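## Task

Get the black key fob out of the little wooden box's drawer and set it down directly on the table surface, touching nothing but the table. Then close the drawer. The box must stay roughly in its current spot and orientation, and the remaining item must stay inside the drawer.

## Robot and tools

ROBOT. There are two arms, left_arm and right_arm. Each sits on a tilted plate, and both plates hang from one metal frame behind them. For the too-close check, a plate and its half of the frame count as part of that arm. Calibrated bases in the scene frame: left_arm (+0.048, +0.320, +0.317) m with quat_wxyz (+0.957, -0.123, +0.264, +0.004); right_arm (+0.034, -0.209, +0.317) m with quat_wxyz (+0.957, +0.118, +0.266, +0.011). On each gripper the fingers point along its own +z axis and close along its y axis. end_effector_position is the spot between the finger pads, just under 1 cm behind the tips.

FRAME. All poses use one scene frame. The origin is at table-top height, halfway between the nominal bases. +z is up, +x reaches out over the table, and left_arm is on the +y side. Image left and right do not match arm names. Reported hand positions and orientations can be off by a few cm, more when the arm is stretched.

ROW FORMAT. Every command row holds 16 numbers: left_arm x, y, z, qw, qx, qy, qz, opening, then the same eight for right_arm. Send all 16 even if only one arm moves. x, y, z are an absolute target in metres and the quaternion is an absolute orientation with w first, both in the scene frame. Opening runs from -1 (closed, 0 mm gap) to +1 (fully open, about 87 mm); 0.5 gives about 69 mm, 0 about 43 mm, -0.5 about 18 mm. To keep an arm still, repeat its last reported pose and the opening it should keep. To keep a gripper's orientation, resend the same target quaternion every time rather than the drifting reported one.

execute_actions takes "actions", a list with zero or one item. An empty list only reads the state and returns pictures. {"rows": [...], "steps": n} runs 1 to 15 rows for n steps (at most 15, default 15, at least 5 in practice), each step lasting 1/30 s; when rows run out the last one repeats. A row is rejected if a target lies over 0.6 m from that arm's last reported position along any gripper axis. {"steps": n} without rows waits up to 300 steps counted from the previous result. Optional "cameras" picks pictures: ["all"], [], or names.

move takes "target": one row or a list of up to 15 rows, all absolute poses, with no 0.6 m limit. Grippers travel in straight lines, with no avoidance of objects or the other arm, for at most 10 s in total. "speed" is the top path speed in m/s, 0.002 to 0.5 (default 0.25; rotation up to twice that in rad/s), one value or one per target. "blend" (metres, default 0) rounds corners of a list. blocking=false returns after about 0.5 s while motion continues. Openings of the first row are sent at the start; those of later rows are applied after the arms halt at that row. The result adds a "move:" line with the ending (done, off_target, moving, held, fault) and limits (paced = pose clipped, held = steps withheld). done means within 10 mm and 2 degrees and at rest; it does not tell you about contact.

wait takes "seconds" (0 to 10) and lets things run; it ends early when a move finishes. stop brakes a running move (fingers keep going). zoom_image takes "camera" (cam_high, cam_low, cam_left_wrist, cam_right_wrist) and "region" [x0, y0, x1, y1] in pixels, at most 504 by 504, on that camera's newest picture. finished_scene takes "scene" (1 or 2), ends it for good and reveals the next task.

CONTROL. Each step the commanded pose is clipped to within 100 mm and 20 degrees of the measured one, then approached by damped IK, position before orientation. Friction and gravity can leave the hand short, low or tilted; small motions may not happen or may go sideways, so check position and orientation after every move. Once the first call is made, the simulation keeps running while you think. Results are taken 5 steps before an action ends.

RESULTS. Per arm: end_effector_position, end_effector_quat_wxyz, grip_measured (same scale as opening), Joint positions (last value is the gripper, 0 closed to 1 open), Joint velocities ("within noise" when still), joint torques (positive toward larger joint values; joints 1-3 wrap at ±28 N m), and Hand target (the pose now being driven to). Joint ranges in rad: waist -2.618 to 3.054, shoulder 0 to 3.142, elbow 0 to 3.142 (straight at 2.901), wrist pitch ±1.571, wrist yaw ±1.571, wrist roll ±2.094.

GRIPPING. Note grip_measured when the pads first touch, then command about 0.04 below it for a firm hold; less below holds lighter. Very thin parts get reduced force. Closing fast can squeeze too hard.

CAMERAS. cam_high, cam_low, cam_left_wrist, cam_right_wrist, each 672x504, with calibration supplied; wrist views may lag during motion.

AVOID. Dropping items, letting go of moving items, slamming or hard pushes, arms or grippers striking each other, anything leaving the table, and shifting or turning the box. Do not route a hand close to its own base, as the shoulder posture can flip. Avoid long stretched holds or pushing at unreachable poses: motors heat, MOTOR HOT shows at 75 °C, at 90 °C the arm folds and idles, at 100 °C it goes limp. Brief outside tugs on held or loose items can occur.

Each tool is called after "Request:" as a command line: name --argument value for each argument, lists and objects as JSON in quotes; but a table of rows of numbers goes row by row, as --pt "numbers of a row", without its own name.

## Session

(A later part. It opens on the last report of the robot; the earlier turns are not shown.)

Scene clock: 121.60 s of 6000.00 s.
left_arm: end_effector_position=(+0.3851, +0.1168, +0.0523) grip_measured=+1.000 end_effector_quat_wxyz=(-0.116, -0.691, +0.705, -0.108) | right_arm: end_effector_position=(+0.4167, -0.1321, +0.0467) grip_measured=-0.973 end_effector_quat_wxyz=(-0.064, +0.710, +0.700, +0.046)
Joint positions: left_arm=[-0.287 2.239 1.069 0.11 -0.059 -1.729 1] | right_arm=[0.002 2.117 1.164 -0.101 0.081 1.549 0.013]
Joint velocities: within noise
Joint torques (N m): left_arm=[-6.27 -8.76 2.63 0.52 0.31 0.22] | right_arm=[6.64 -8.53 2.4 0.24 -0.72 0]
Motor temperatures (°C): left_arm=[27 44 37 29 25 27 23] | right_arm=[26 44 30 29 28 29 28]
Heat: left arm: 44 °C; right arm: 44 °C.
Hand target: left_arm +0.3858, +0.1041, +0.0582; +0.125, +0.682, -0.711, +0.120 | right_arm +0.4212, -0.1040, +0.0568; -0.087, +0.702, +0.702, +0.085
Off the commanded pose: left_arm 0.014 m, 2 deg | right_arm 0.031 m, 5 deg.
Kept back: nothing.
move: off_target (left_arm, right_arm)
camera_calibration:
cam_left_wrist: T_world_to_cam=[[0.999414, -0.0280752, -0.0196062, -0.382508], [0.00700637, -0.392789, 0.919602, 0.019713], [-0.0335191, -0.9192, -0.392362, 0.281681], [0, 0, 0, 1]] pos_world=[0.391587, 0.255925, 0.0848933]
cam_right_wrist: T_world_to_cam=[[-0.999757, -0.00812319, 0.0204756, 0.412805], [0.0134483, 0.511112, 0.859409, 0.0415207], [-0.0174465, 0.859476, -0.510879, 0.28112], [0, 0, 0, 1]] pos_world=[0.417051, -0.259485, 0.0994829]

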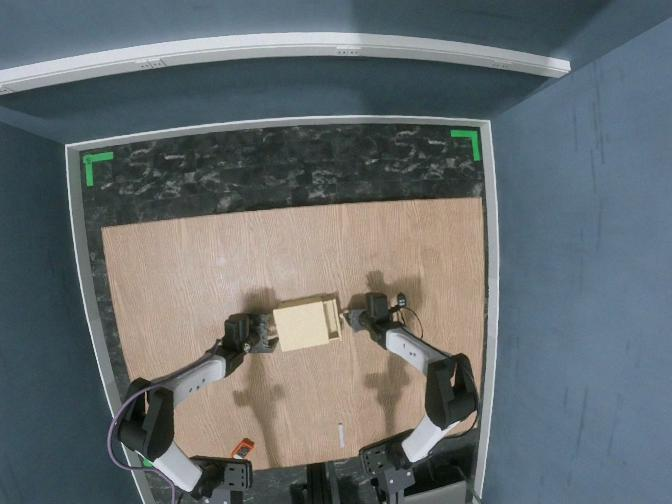

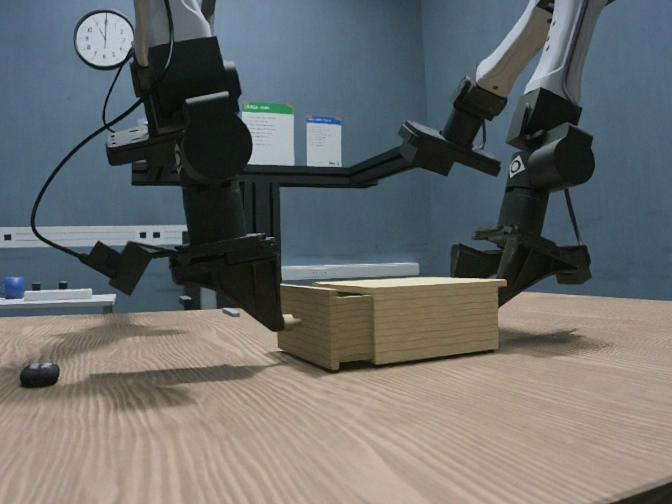

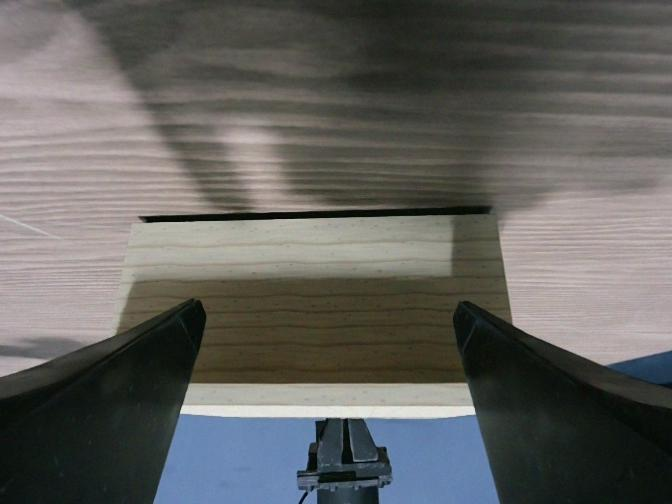

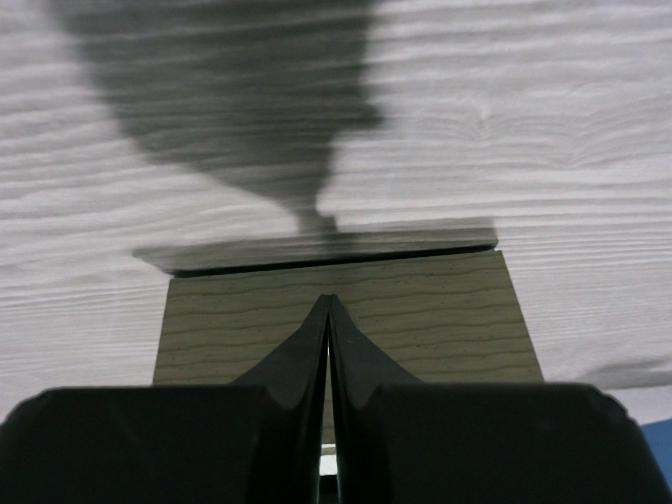

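Request:
move --target '[0.386, 0.102, 0.058, -0.1253, -0.6817, 0.7108, -0.1202, 1, 0.418, -0.090, 0.052, -0.0862, 0.7018, 0.7018, 0.0862, -1]' --speed 0.05

Request:
zoom_image --camera "cam_high" --region '[260, 270, 380, 360]'

Scene clock: 122.53 s of 6000.00 s.
left_arm: end_effector_position=(+0.3849, +0.1167, +0.0522) grip_measured=+1.000 end_effector_quat_wxyz=(-0.114, -0.693, +0.704, -0.106) | right_arm: end_effector_position=(+0.4190, -0.1311, +0.0461) grip_measured=-0.973 end_effector_quat_wxyz=(-0.050, +0.713, +0.698, +0.038)
Joint positions: left_arm=[-0.29 2.239 1.069 0.109 -0.066 -1.735 1] | right_arm=[0.02 2.117 1.164 -0.094 0.121 1.57 0.013]
Joint velocities: within noise
Joint torques (N m): left_arm=[-6.39 -8.55 2.86 0.53 0.33 0.23] | right_arm=[8.08 -7.09 1.61 0.36 -0.96 0.06]
Motor temperatures (°C): left_arm=[27 44 37 29 25 27 23] | right_arm=[26 44 30 29 28 29 28]
Heat: left arm: 44 °C; right arm: 44 °C.
Hand target: left_arm +0.3857, +0.1023, +0.0582; +0.125, +0.682, -0.711, +0.120 | right_arm +0.4165, -0.0920, +0.0539; -0.087, +0.701, +0.703, +0.084
Off the commanded pose: left_arm 0.016 m, 3 deg | right_arm 0.041 m, 7 deg.
Kept back: nothing.
move: off_target (left_arm, right_arm)
camera_calibration:
cam_left_wrist: T_world_to_cam=[[0.999477, -0.0248147, -0.0207263, -0.382725], [0.0091358, -0.398171, 0.917266, 0.0197234], [-0.0310142, -0.916976, -0.397736, 0.280565], [0, 0, 0, 1]] pos_world=[0.391047, 0.255628, 0.0855668]
cam_right_wrist: T_world_to_cam=[[-0.999898, 0.000384921, 0.0142853, 0.416589], [0.0122473, 0.538164, 0.842751, 0.0462406], [-0.00736343, 0.84284, -0.538113, 0.274818], [0, 0, 0, 1]] pos_world=[0.418004, -0.256673, 0.102963]

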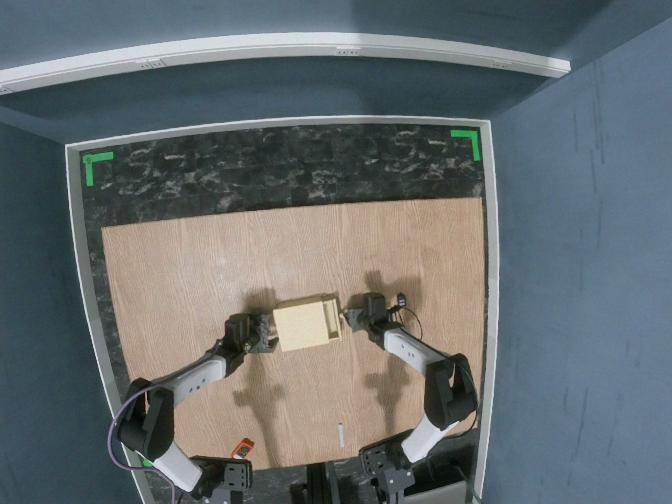

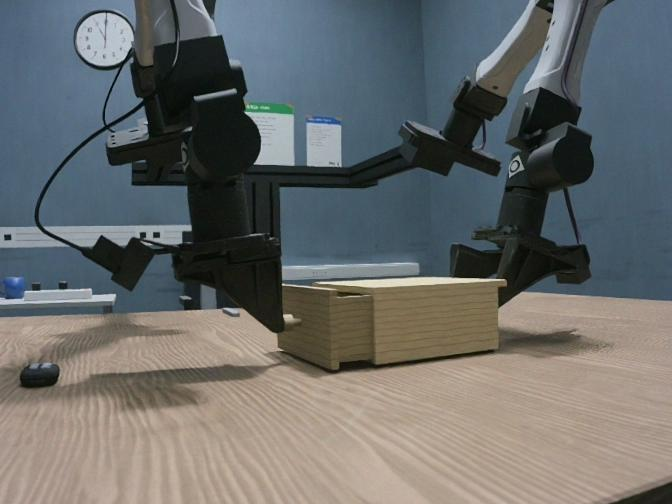

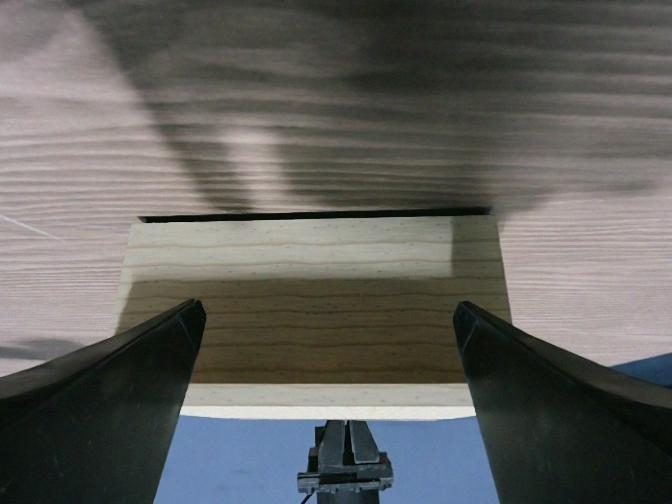

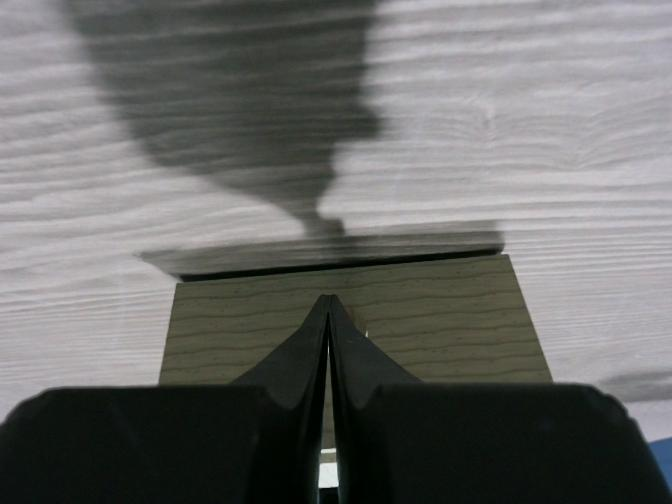

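Scaled by 4.200 from the camera's 672x504 image, which has a finer 960x720 frame.

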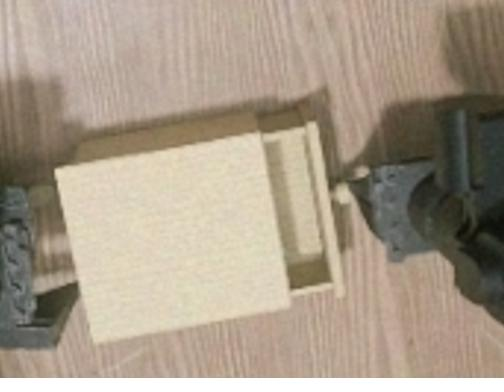

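Request:
move --pt "0.386 0.102 0.058 -0.1253 -0.6817 0.7108 -0.1202 1 0.416 -0.165 0.052 -0.0862 0.7018 0.7018 0.0862 -1" --pt "0.386 0.102 0.058 -0.1253 -0.6817 0.7108 -0.1202 1 0.414 -0.150 0.049 -0.0862 0.7018 0.7018 0.0862 -1" --speed 0.05

Request:
zoom_image --camera "cam_high" --region '[260, 270, 380, 360]'

Scene clock: 124.90 s of 6000.00 s.
left_arm: end_effector_position=(+0.3870, +0.1149, +0.0531) grip_measured=+1.000 end_effector_quat_wxyz=(-0.113, -0.692, +0.705, -0.108) | right_arm: end_effector_position=(+0.4104, -0.1522, +0.0444) grip_measured=-0.973 end_effector_quat_wxyz=(-0.091, +0.701, +0.703, +0.081)
Joint positions: left_arm=[-0.293 2.239 1.074 0.109 -0.066 -1.736 1] | right_arm=[-0.092 2.117 1.146 -0.08 -0.054 1.447 0.013]
Joint velocities: within noise
Joint torques (N m): left_arm=[-6.11 -8.55 2.54 0.54 0.34 0.21] | right_arm=[3.34 -9.62 1.22 0.13 -0.07 -0.01]
Motor temperatures (°C): left_arm=[28 44 37 29 25 27 23] | right_arm=[26 44 30 29 28 29 28]
Heat: left arm: 44 °C; right arm: 44 °C.
Hand target: left_arm +0.3859, +0.1022, +0.0582; +0.125, +0.682, -0.711, +0.120 | right_arm +0.4141, -0.1499, +0.0490; -0.086, +0.702, +0.702, +0.086
Off the commanded pose: left_arm 0.014 m, 2 deg | right_arm 0.006 m, 1 deg.
Kept back: nothing.
move: off_target (left_arm)
camera_calibration:
cam_left_wrist: T_world_to_cam=[[0.999555, -0.025526, -0.0154428, -0.385078], [0.00408085, -0.39578, 0.918336, 0.0197747], [-0.0295534, -0.91799, -0.3955, 0.278794], [0, 0, 0, 1]] pos_world=[0.393066, 0.253927, 0.0861565]
cam_right_wrist: T_world_to_cam=[[-0.999669, -0.0247594, 0.00705213, 0.404431], [-0.00436978, 0.433148, 0.901312, 0.0473517], [-0.0253706, 0.900982, -0.433113, 0.303255], [0, 0, 0, 1]] pos_world=[0.412197, -0.283724, 0.0858128]

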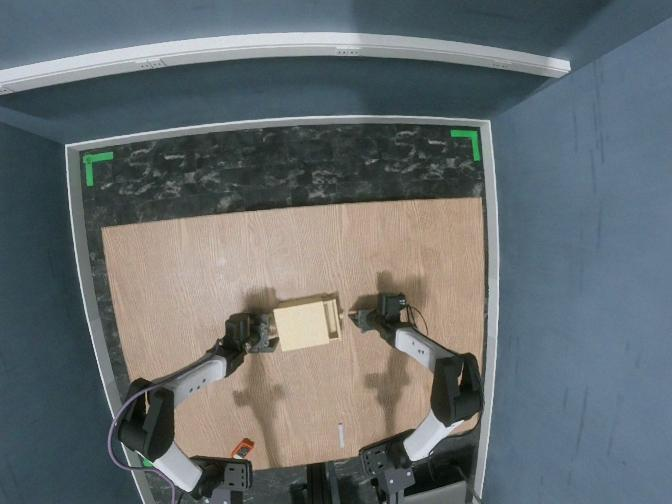

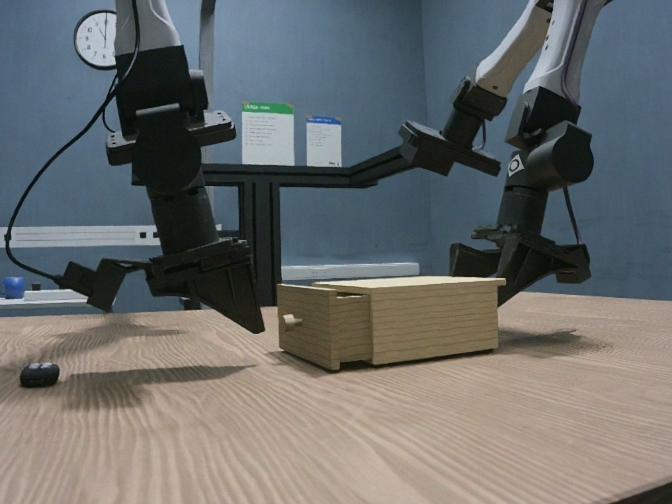

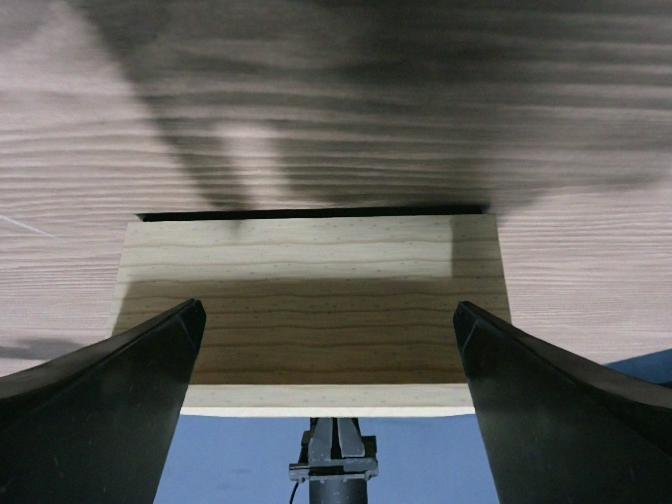

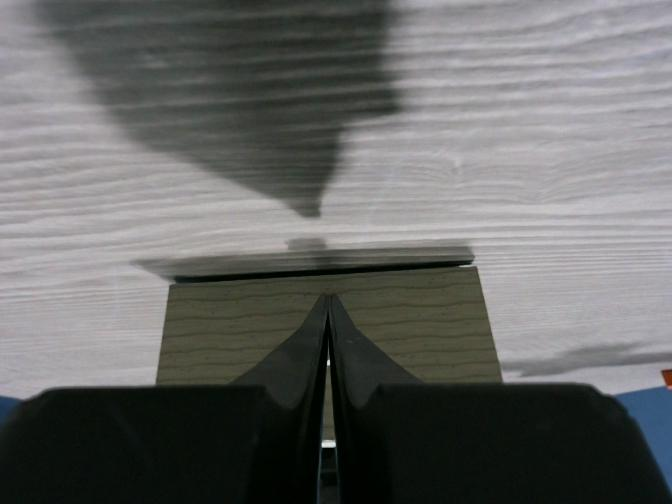

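Scaled by 4.200 from the camera's 672x504 image, which has a finer 960x720 frame.

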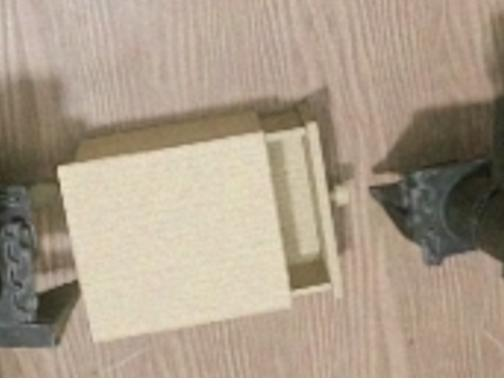

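Request:
move --pt "0.386 0.102 0.058 -0.1253 -0.6817 0.7108 -0.1202 1 0.412 -0.120 0.049 -0.0862 0.7018 0.7018 0.0862 -1" --pt "0.386 0.100 0.058 -0.1253 -0.6817 0.7108 -0.1202 1 0.410 -0.085 0.050 -0.0862 0.7018 0.7018 0.0862 -1" --speed 0.05 --blend 0.01

Request:
zoom_image --camera "cam_high" --region '[260, 270, 380, 360]'

Scene clock: 127.30 s of 6000.00 s.
left_arm: end_effector_position=(+0.3875, +0.1165, +0.0521) grip_measured=+1.000 end_effector_quat_wxyz=(-0.109, -0.695, +0.703, -0.104) | right_arm: end_effector_position=(+0.4140, -0.1178, +0.0472) grip_measured=-0.973 end_effector_quat_wxyz=(-0.053, +0.711, +0.699, +0.051)
Joint positions: left_arm=[-0.294 2.239 1.074 0.109 -0.079 -1.743 1] | right_arm=[0.043 2.117 1.128 -0.046 0.11 1.583 0.013]
Joint velocities: within noise
Joint torques (N m): left_arm=[-6.46 -8.42 2.74 0.54 0.42 0.26] | right_arm=[7.05 -6.53 1.96 0.31 -0.79 -0.02]
Motor temperatures (°C): left_arm=[28 44 37 29 25 27 23] | right_arm=[26 43 30 29 28 29 28]
Heat: left arm: 44 °C; right arm: 43 °C.
Hand target: left_arm +0.3858, +0.1004, +0.0583; +0.125, +0.682, -0.711, +0.120 | right_arm +0.4091, -0.0865, +0.0514; -0.087, +0.702, +0.702, +0.084
Off the commanded pose: left_arm 0.018 m, 3 deg | right_arm 0.033 m, 6 deg.
Kept back: nothing.
move: off_target (left_arm, right_arm)
camera_calibration:
cam_left_wrist: T_world_to_cam=[[0.999701, -0.0186234, -0.0158744, -0.386411], [0.00692584, -0.406854, 0.913467, 0.0217902], [-0.0234705, -0.913303, -0.406603, 0.277553], [0, 0, 0, 1]] pos_world=[0.392659, 0.25516, 0.0868154]
cam_right_wrist: T_world_to_cam=[[-0.999994, -0.00300467, -0.00147066, 0.411918], [-0.00281571, 0.518619, 0.855001, 0.0415712], [-0.00180629, 0.855, -0.518624, 0.26241], [0, 0, 0, 1]] pos_world=[0.412507, -0.244683, 0.101155]

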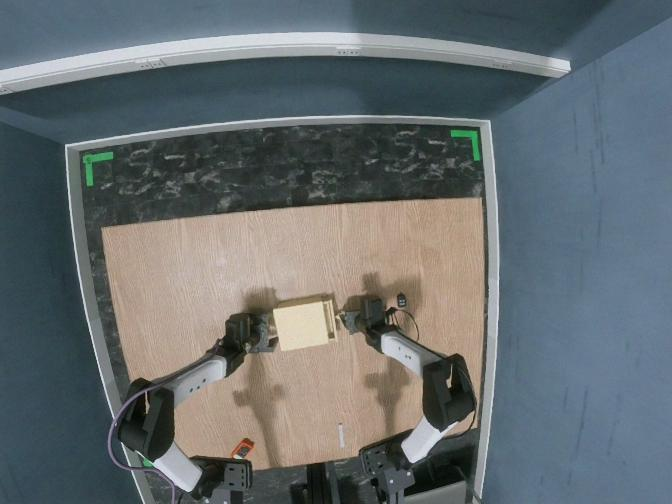

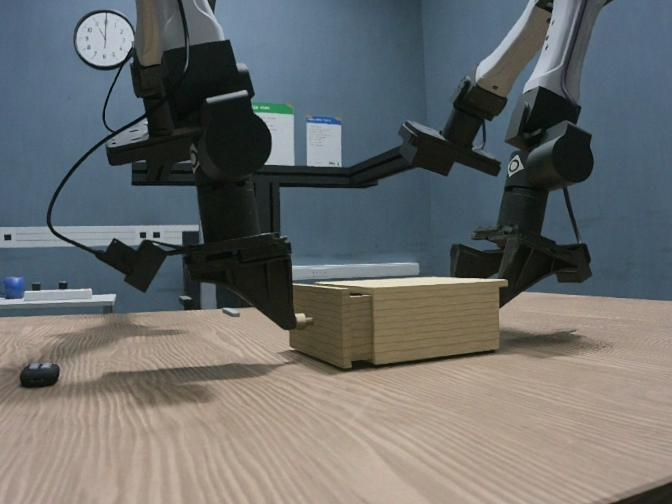

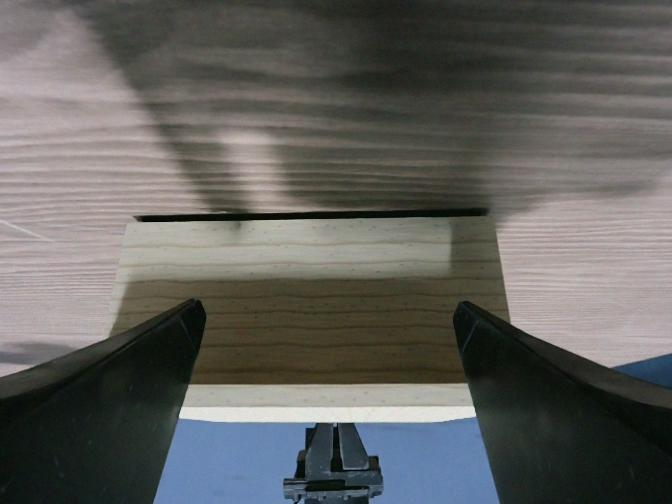

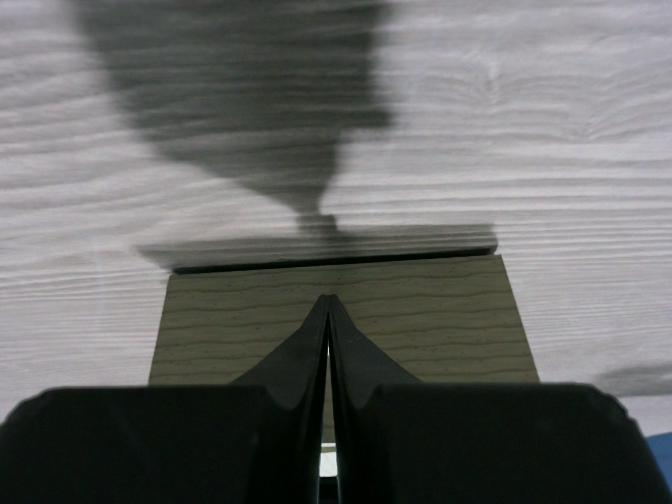

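Scaled by 4.200 from the camera's 672x504 image, which has a finer 960x720 frame.

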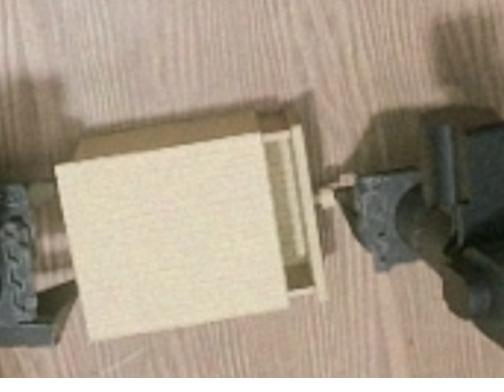

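Request:
move --target '[0.386, 0.098, 0.058, -0.1253, -0.6817, 0.7108, -0.1202, 1, 0.406, -0.068, 0.049, -0.0862, 0.7018, 0.7018, 0.0862, -1]' --speed 0.05

Request:
zoom_image --camera "cam_high" --region '[260, 270, 380, 360]'

Scene clock: 128.37 s of 6000.00 s.
left_arm: end_effector_position=(+0.3877, +0.1164, +0.0521) grip_measured=+1.000 end_effector_quat_wxyz=(-0.109, -0.696, +0.702, -0.103) | right_arm: end_effector_position=(+0.4131, -0.1054, +0.0464) grip_measured=-0.973 end_effector_quat_wxyz=(-0.044, +0.714, +0.697, +0.048)
Joint positions: left_arm=[-0.295 2.239 1.076 0.104 -0.082 -1.746 1] | right_arm=[0.082 2.128 1.123 -0.026 0.146 1.623 0.013]
Joint velocities: within noise
Joint torques (N m): left_arm=[-6.79 -8.2 2.8 0.59 0.41 0.25] | right_arm=[7.68 -6.11 1.92 0.37 -0.91 0.01]
Motor temperatures (°C): left_arm=[28 44 37 29 25 27 23] | right_arm=[26 43 30 29 28 29 28]
Heat: left arm: 44 °C; right arm: 43 °C.
Hand target: left_arm +0.3857, +0.0986, +0.0583; +0.125, +0.682, -0.711, +0.120 | right_arm +0.4047, -0.0699, +0.0508; -0.086, +0.702, +0.702, +0.084
Off the commanded pose: left_arm 0.019 m, 3 deg | right_arm 0.038 m, 7 deg.
Kept back: nothing.
move: off_target (left_arm, right_arm)
camera_calibration:
cam_left_wrist: T_world_to_cam=[[0.999689, -0.0169773, -0.0182822, -0.386575], [0.00973851, -0.409117, 0.91243, 0.0209772], [-0.0229702, -0.912324, -0.408825, 0.27733], [0, 0, 0, 1]] pos_world=[0.392621, 0.255034, 0.0871717]
cam_right_wrist: T_world_to_cam=[[-0.999955, 0.00458069, -0.00834292, 0.412217], [-0.00462023, 0.532739, 0.846267, 0.0385002], [0.00832109, 0.846267, -0.532694, 0.246875], [0, 0, 0, 1]] pos_world=[0.410322, -0.231321, 0.102366]

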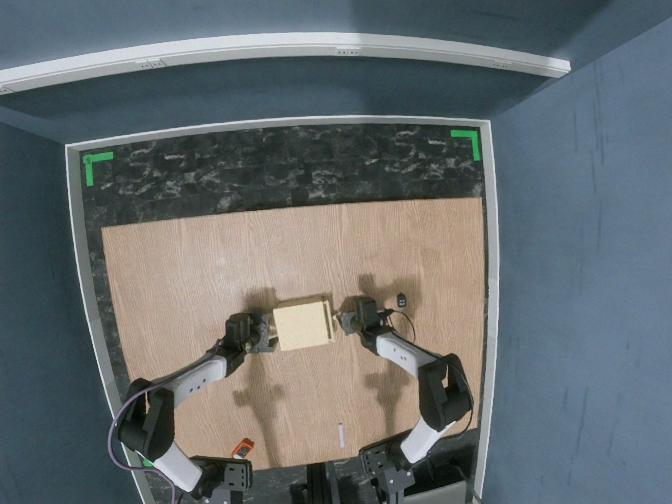

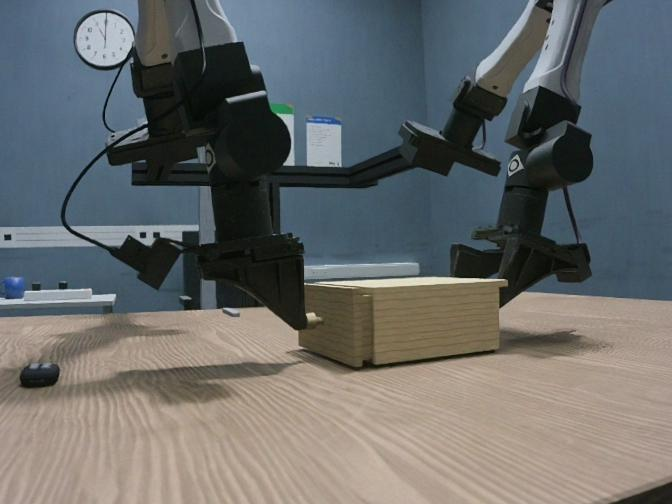

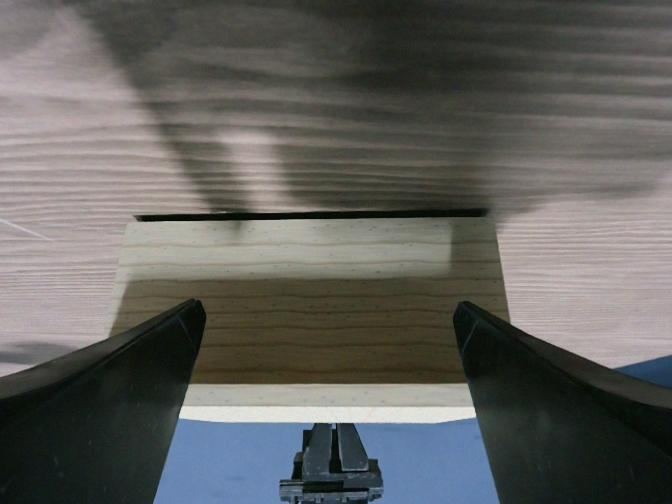

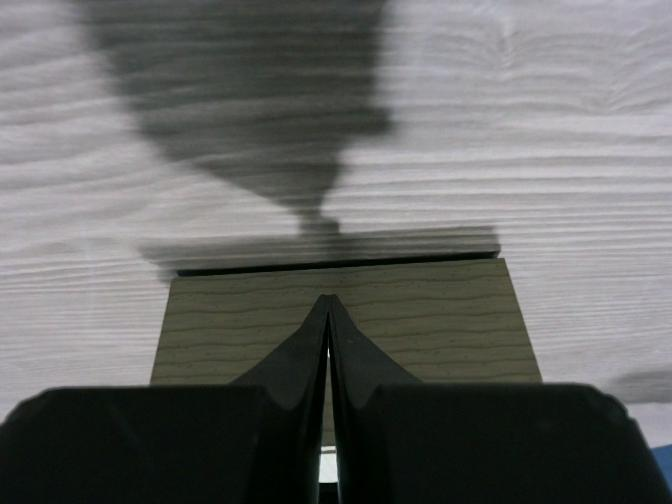

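Scaled by 4.200 from the camera's 672x504 image, which has a finer 960x720 frame.

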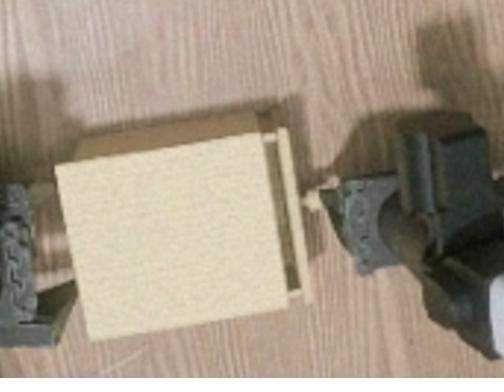

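Request:
move --target '[0.386, 0.096, 0.058, -0.1253, -0.6817, 0.7108, -0.1202, 1, 0.402, -0.055, 0.049, -0.0862, 0.7018, 0.7018, 0.0862, -1]' --speed 0.04

Request:
zoom_image --camera "cam_high" --region '[260, 270, 380, 360]'

Scene clock: 129.30 s of 6000.00 s.
left_arm: end_effector_position=(+0.3875, +0.1162, +0.0521) grip_measured=+1.000 end_effector_quat_wxyz=(-0.107, -0.697, +0.702, -0.101) | right_arm: end_effector_position=(+0.4133, -0.1044, +0.0458) grip_measured=-0.973 end_effector_quat_wxyz=(-0.031, +0.720, +0.693, +0.039)
Joint positions: left_arm=[-0.298 2.239 1.076 0.103 -0.088 -1.752 1] | right_arm=[0.099 2.128 1.117 -0.018 0.186 1.65 0.013]
Joint velocities: within noise
Joint torques (N m): left_arm=[-7.02 -7.94 3.06 0.59 0.46 0.27] | right_arm=[9.05 -5.71 1.66 0.36 -1.12 -0.05]
Motor temperatures (°C): left_arm=[28 44 37 29 25 27 23] | right_arm=[26 43 30 29 28 29 28]
Heat: left arm: 44 °C; right arm: 43 °C.
Hand target: left_arm +0.3855, +0.0966, +0.0585; +0.125, +0.682, -0.711, +0.120 | right_arm +0.4000, -0.0583, +0.0519; -0.086, +0.702, +0.702, +0.083
Off the commanded pose: left_arm 0.021 m, 4 deg | right_arm 0.051 m, 9 deg.
Kept back: nothing.
move: off_target (left_arm, right_arm)
camera_calibration:
cam_left_wrist: T_world_to_cam=[[0.999713, -0.0144469, -0.0190898, -0.38666], [0.0114039, -0.413738, 0.910325, 0.0209288], [-0.0210496, -0.910281, -0.413455, 0.276355], [0, 0, 0, 1]] pos_world=[0.392128, 0.254634, 0.0878269]
cam_right_wrist: T_world_to_cam=[[-0.999742, 0.0185073, -0.0131639, 0.413917], [-0.00058332, 0.558499, 0.829505, 0.0402278], [0.022704, 0.829298, -0.558345, 0.239272], [0, 0, 0, 1]] pos_world=[0.408401, -0.228555, 0.105676]

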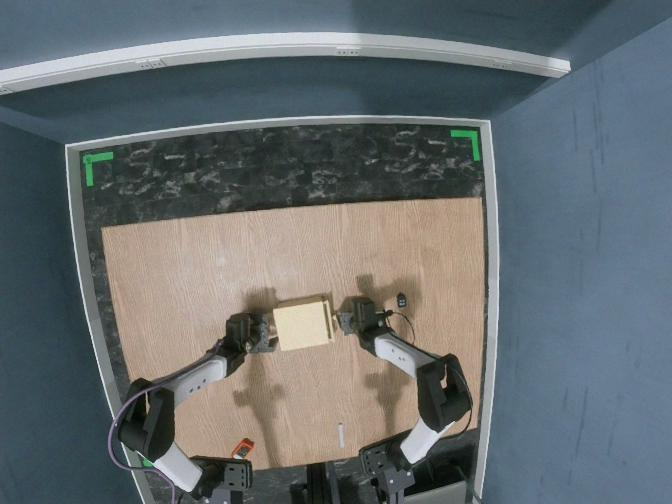

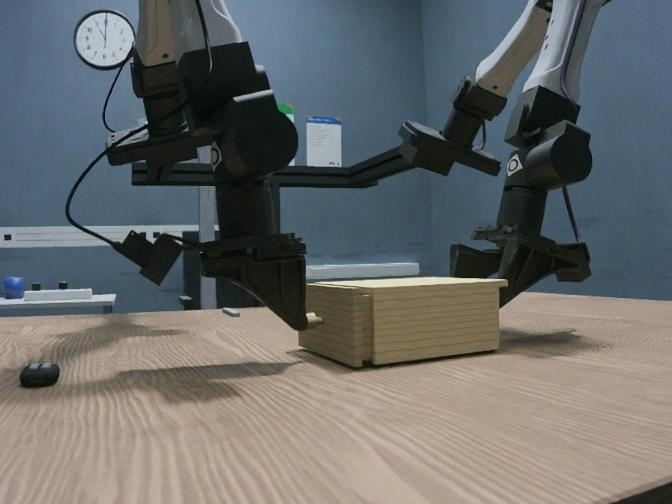

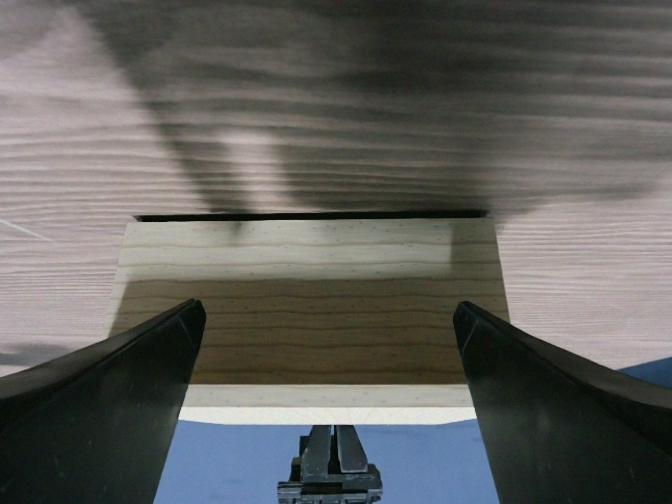

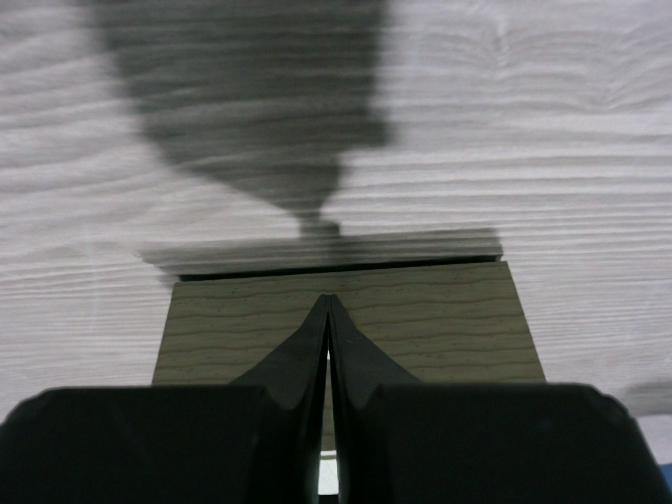

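Scaled by 4.200 from the camera's 672x504 image, which has a finer 960x720 frame.

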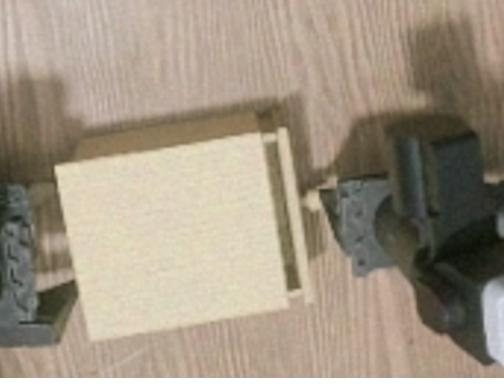

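Request:
zoom_image --camera "cam_low" --region '[280, 260, 520, 380]'

Scaled by 2.100 from the camera's 672x504 image, which has a finer 960x720 frame.

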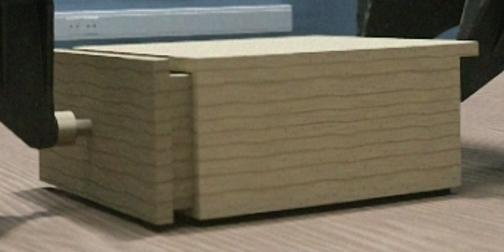

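Request:
move --pt "0.386 0.094 0.058 -0.1253 -0.6817 0.7108 -0.1202 1 0.414 -0.130 0.049 -0.0862 0.7018 0.7018 0.0862 -1" --pt "0.386 0.094 0.058 -0.1253 -0.6817 0.7108 -0.1202 1 0.408 -0.090 0.049 -0.0862 0.7018 0.7018 0.0862 -1" --pt "0.386 0.092 0.058 -0.1253 -0.6817 0.7108 -0.1202 1 0.404 -0.055 0.050 -0.0862 0.7018 0.7018 0.0862 -1" --speed 0.05 --blend 0.01

Request:
zoom_image --camera "cam_high" --region '[260, 270, 380, 360]'

Request:
zoom_image --camera "cam_low" --region '[280, 260, 520, 380]'

Scene clock: 133.10 s of 6000.00 s.
left_arm: end_effector_position=(+0.3918, +0.1124, +0.0539) grip_measured=+1.000 end_effector_quat_wxyz=(-0.103, -0.696, +0.703, -0.105) | right_arm: end_effector_position=(+0.4095, -0.0942, +0.0461) grip_measured=-0.973 end_effector_quat_wxyz=(-0.044, +0.715, +0.696, +0.046)
Joint positions: left_arm=[-0.308 2.239 1.087 0.103 -0.095 -1.756 1] | right_arm=[0.112 2.138 1.119 -0.019 0.164 1.652 0.013]
Joint velocities: within noise
Joint torques (N m): left_arm=[-7.05 -7.5 2.86 0.6 0.46 0.22] | right_arm=[8.23 -6.12 2.45 0.36 -0.93 -0.02]
Motor temperatures (°C): left_arm=[28 44 37 29 25 27 23] | right_arm=[26 43 30 29 28 29 28]
Heat: left arm: 44 °C; right arm: 43 °C.
Hand target: left_arm +0.3855, +0.0927, +0.0585; +0.125, +0.682, -0.711, +0.120 | right_arm +0.4027, -0.0570, +0.0520; -0.086, +0.702, +0.702, +0.084
Off the commanded pose: left_arm 0.022 m, 4 deg | right_arm 0.040 m, 7 deg.
Kept back: nothing.
move: off_target (left_arm, right_arm)
camera_calibration:
cam_left_wrist: T_world_to_cam=[[0.999859, -0.0149917, -0.00759023, -0.391596], [0.000709239, -0.413647, 0.910437, 0.0217535], [-0.0167887, -0.910314, -0.413578, 0.272056], [0, 0, 0, 1]] pos_world=[0.396093, 0.250784, 0.089739]
cam_right_wrist: T_world_to_cam=[[-0.999962, 0.00686841, -0.00531944, 0.408611], [-0.000818241, 0.535129, 0.84477, 0.0315123], [0.00864881, 0.844742, -0.535103, 0.237121], [0, 0, 0, 1]] pos_world=[0.406571, -0.219976, 0.102437]

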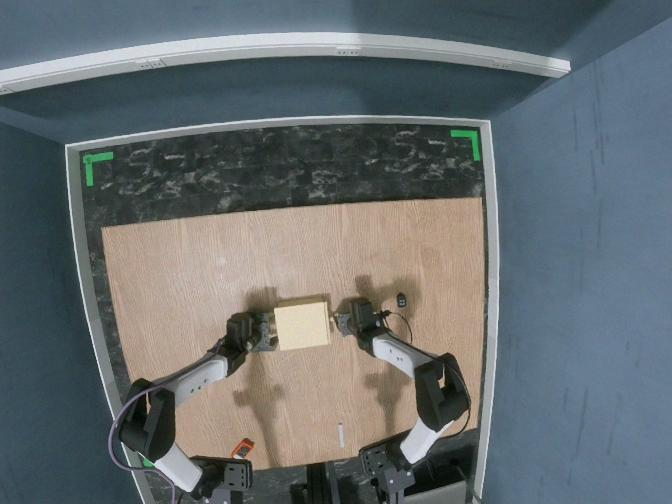

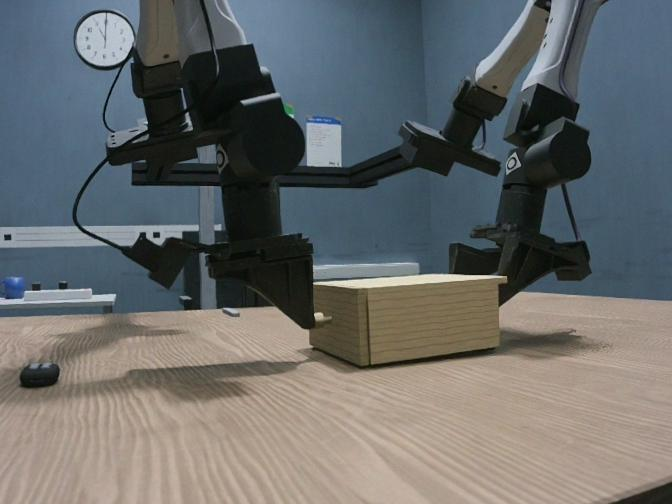

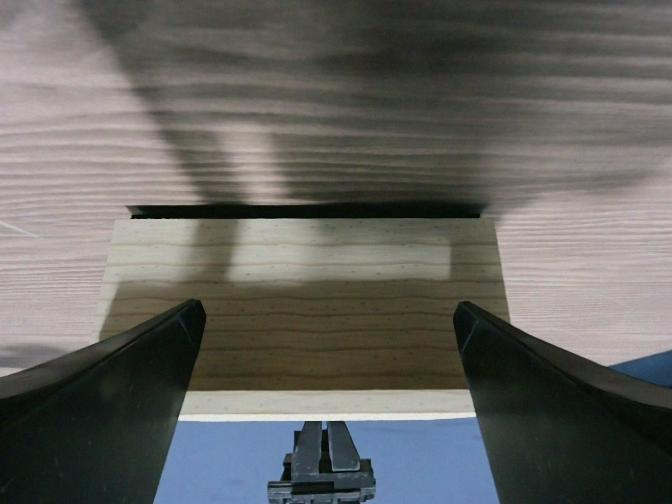

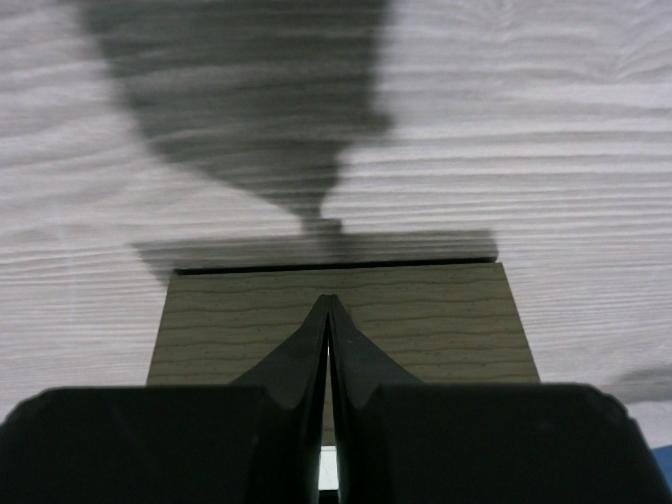

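Scaled by 4.200 from the camera's 672x504 image, which has a finer 960x720 frame.

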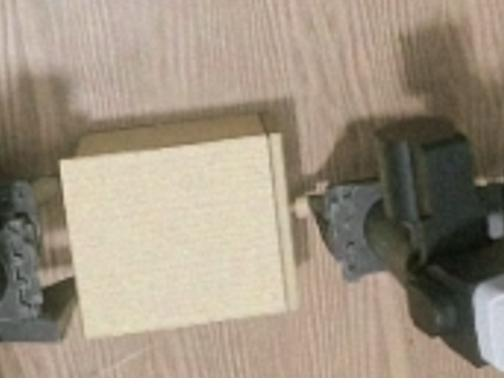

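Scaled by 2.100 from the camera's 672x504 image, which has a finer 960x720 frame.

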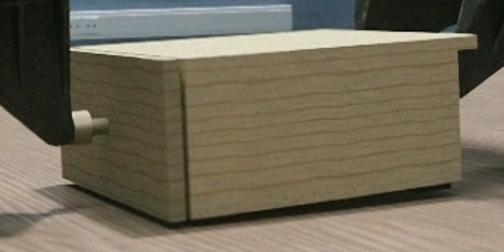

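Request:
move --pt "0.386 0.110 0.056 -0.1253 -0.6817 0.7108 -0.1202 1 0.404 -0.075 0.049 -0.0862 0.7018 0.7018 0.0862 -1" --pt "0.386 0.118 0.056 -0.1253 -0.6817 0.7108 -0.1202 1 0.404 -0.105 0.049 -0.0862 0.7018 0.7018 0.0862 -1" --pt "0.386 0.125 0.056 -0.1253 -0.6817 0.7108 -0.1202 1 0.390 -0.130 0.049 -0.0862 0.7018 0.7018 0.0862 -1" --speed 0.04 --blend 0.01

Request:
zoom_image --camera "cam_high" --region '[260, 270, 380, 360]'

Request:
zoom_image --camera "cam_low" --region '[280, 260, 520, 380]'

Scene clock: 135.73 s of 6000.00 s.
left_arm: end_effector_position=(+0.3779, +0.1216, +0.0510) grip_measured=+1.000 end_effector_quat_wxyz=(-0.128, -0.680, +0.714, -0.108) | right_arm: end_effector_position=(+0.3714, -0.1240, +0.0372) grip_measured=-0.973 end_effector_quat_wxyz=(-0.105, +0.701, +0.703, +0.065)
Joint positions: left_arm=[-0.267 2.239 1.059 0.103 -0.029 -1.687 1] | right_arm=[-0.028 2.138 1.03 0.016 -0.017 1.508 0.013]
Joint velocities: within noise
Joint torques (N m): left_arm=[-3 -10.56 0.94 0.63 0.25 0.24] | right_arm=[1.87 -11.49 0.84 0.1 -0.16 -0.23]
Motor temperatures (°C): left_arm=[28 44 37 29 25 27 23] | right_arm=[26 43 30 29 28 29 28]
Heat: left arm: 44 °C; right arm: 43 °C.
Hand target: left_arm +0.3859, +0.1250, +0.0559; +0.125, +0.682, -0.711, +0.120 | right_arm +0.3896, -0.1299, +0.0486; -0.086, +0.702, +0.702, +0.086
Off the commanded pose: left_arm 0.010 m, 1 deg | right_arm 0.023 m, 3 deg.
Kept back: nothing.
move: off_target (right_arm); blend cut to 0.0091 m at target 1
camera_calibration:
cam_left_wrist: T_world_to_cam=[[0.997809, -0.0587507, -0.0304194, -0.370403], [0.00607058, -0.376549, 0.926377, 0.0209218], [-0.0658797, -0.924532, -0.375368, 0.297335], [0, 0, 0, 1]] pos_world=[0.389053, 0.261012, 0.080961]
cam_right_wrist: T_world_to_cam=[[-0.998298, -0.0291302, 0.0505248, 0.363482], [0.0327979, 0.435936, 0.89938, 0.0281233], [-0.0482247, 0.899506, -0.434239, 0.282036], [0, 0, 0, 1]] pos_world=[0.375542, -0.255365, 0.0788127]

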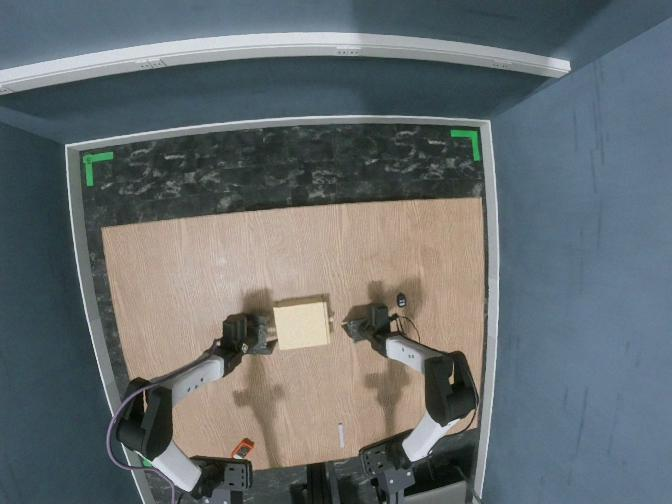

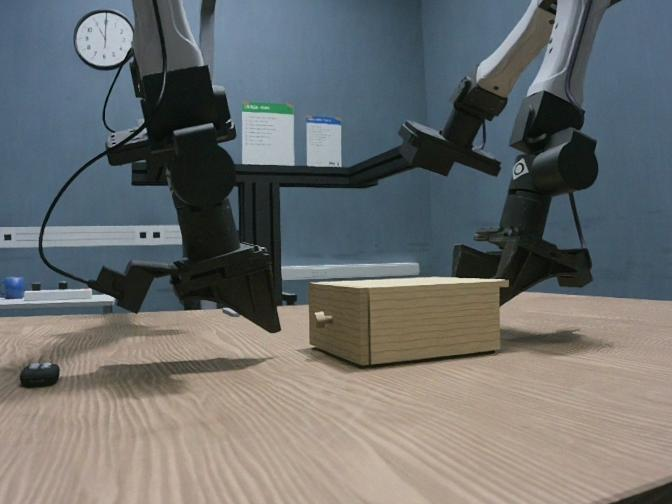

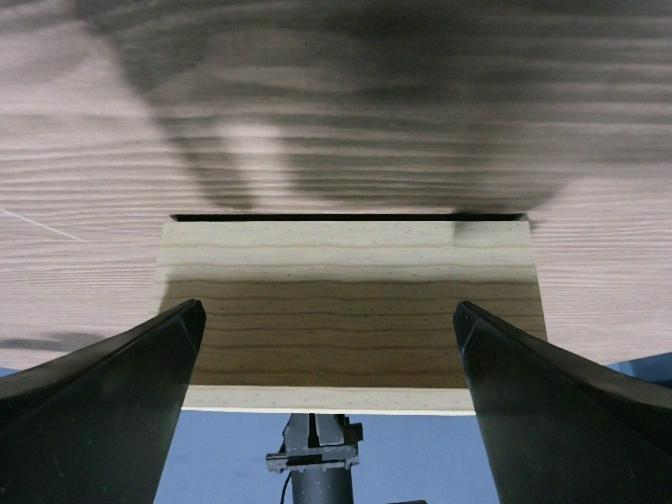

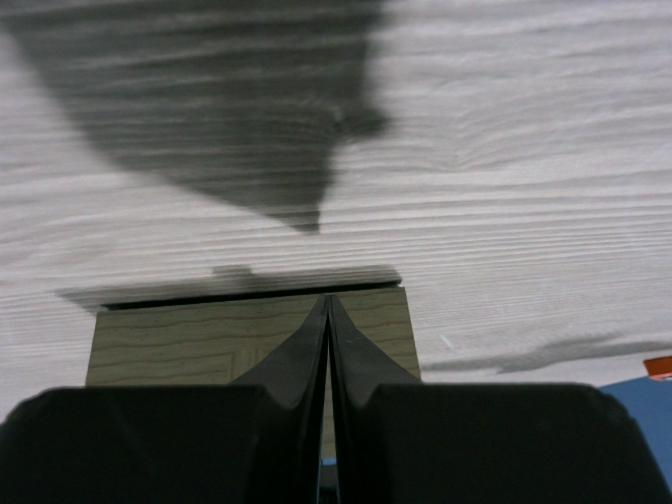

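Scaled by 4.200 from the camera's 672x504 image, which has a finer 960x720 frame.

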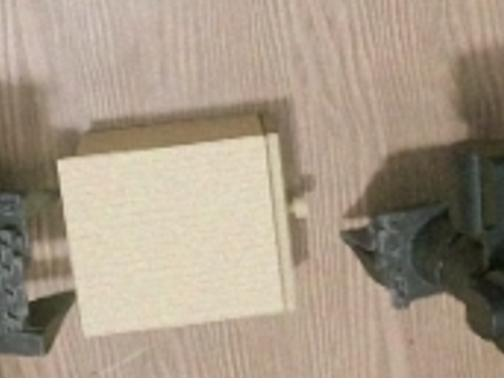

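Scaled by 2.100 from the camera's 672x504 image, which has a finer 960x720 frame.

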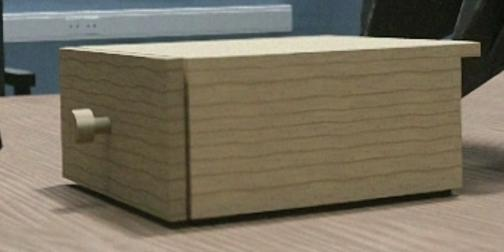

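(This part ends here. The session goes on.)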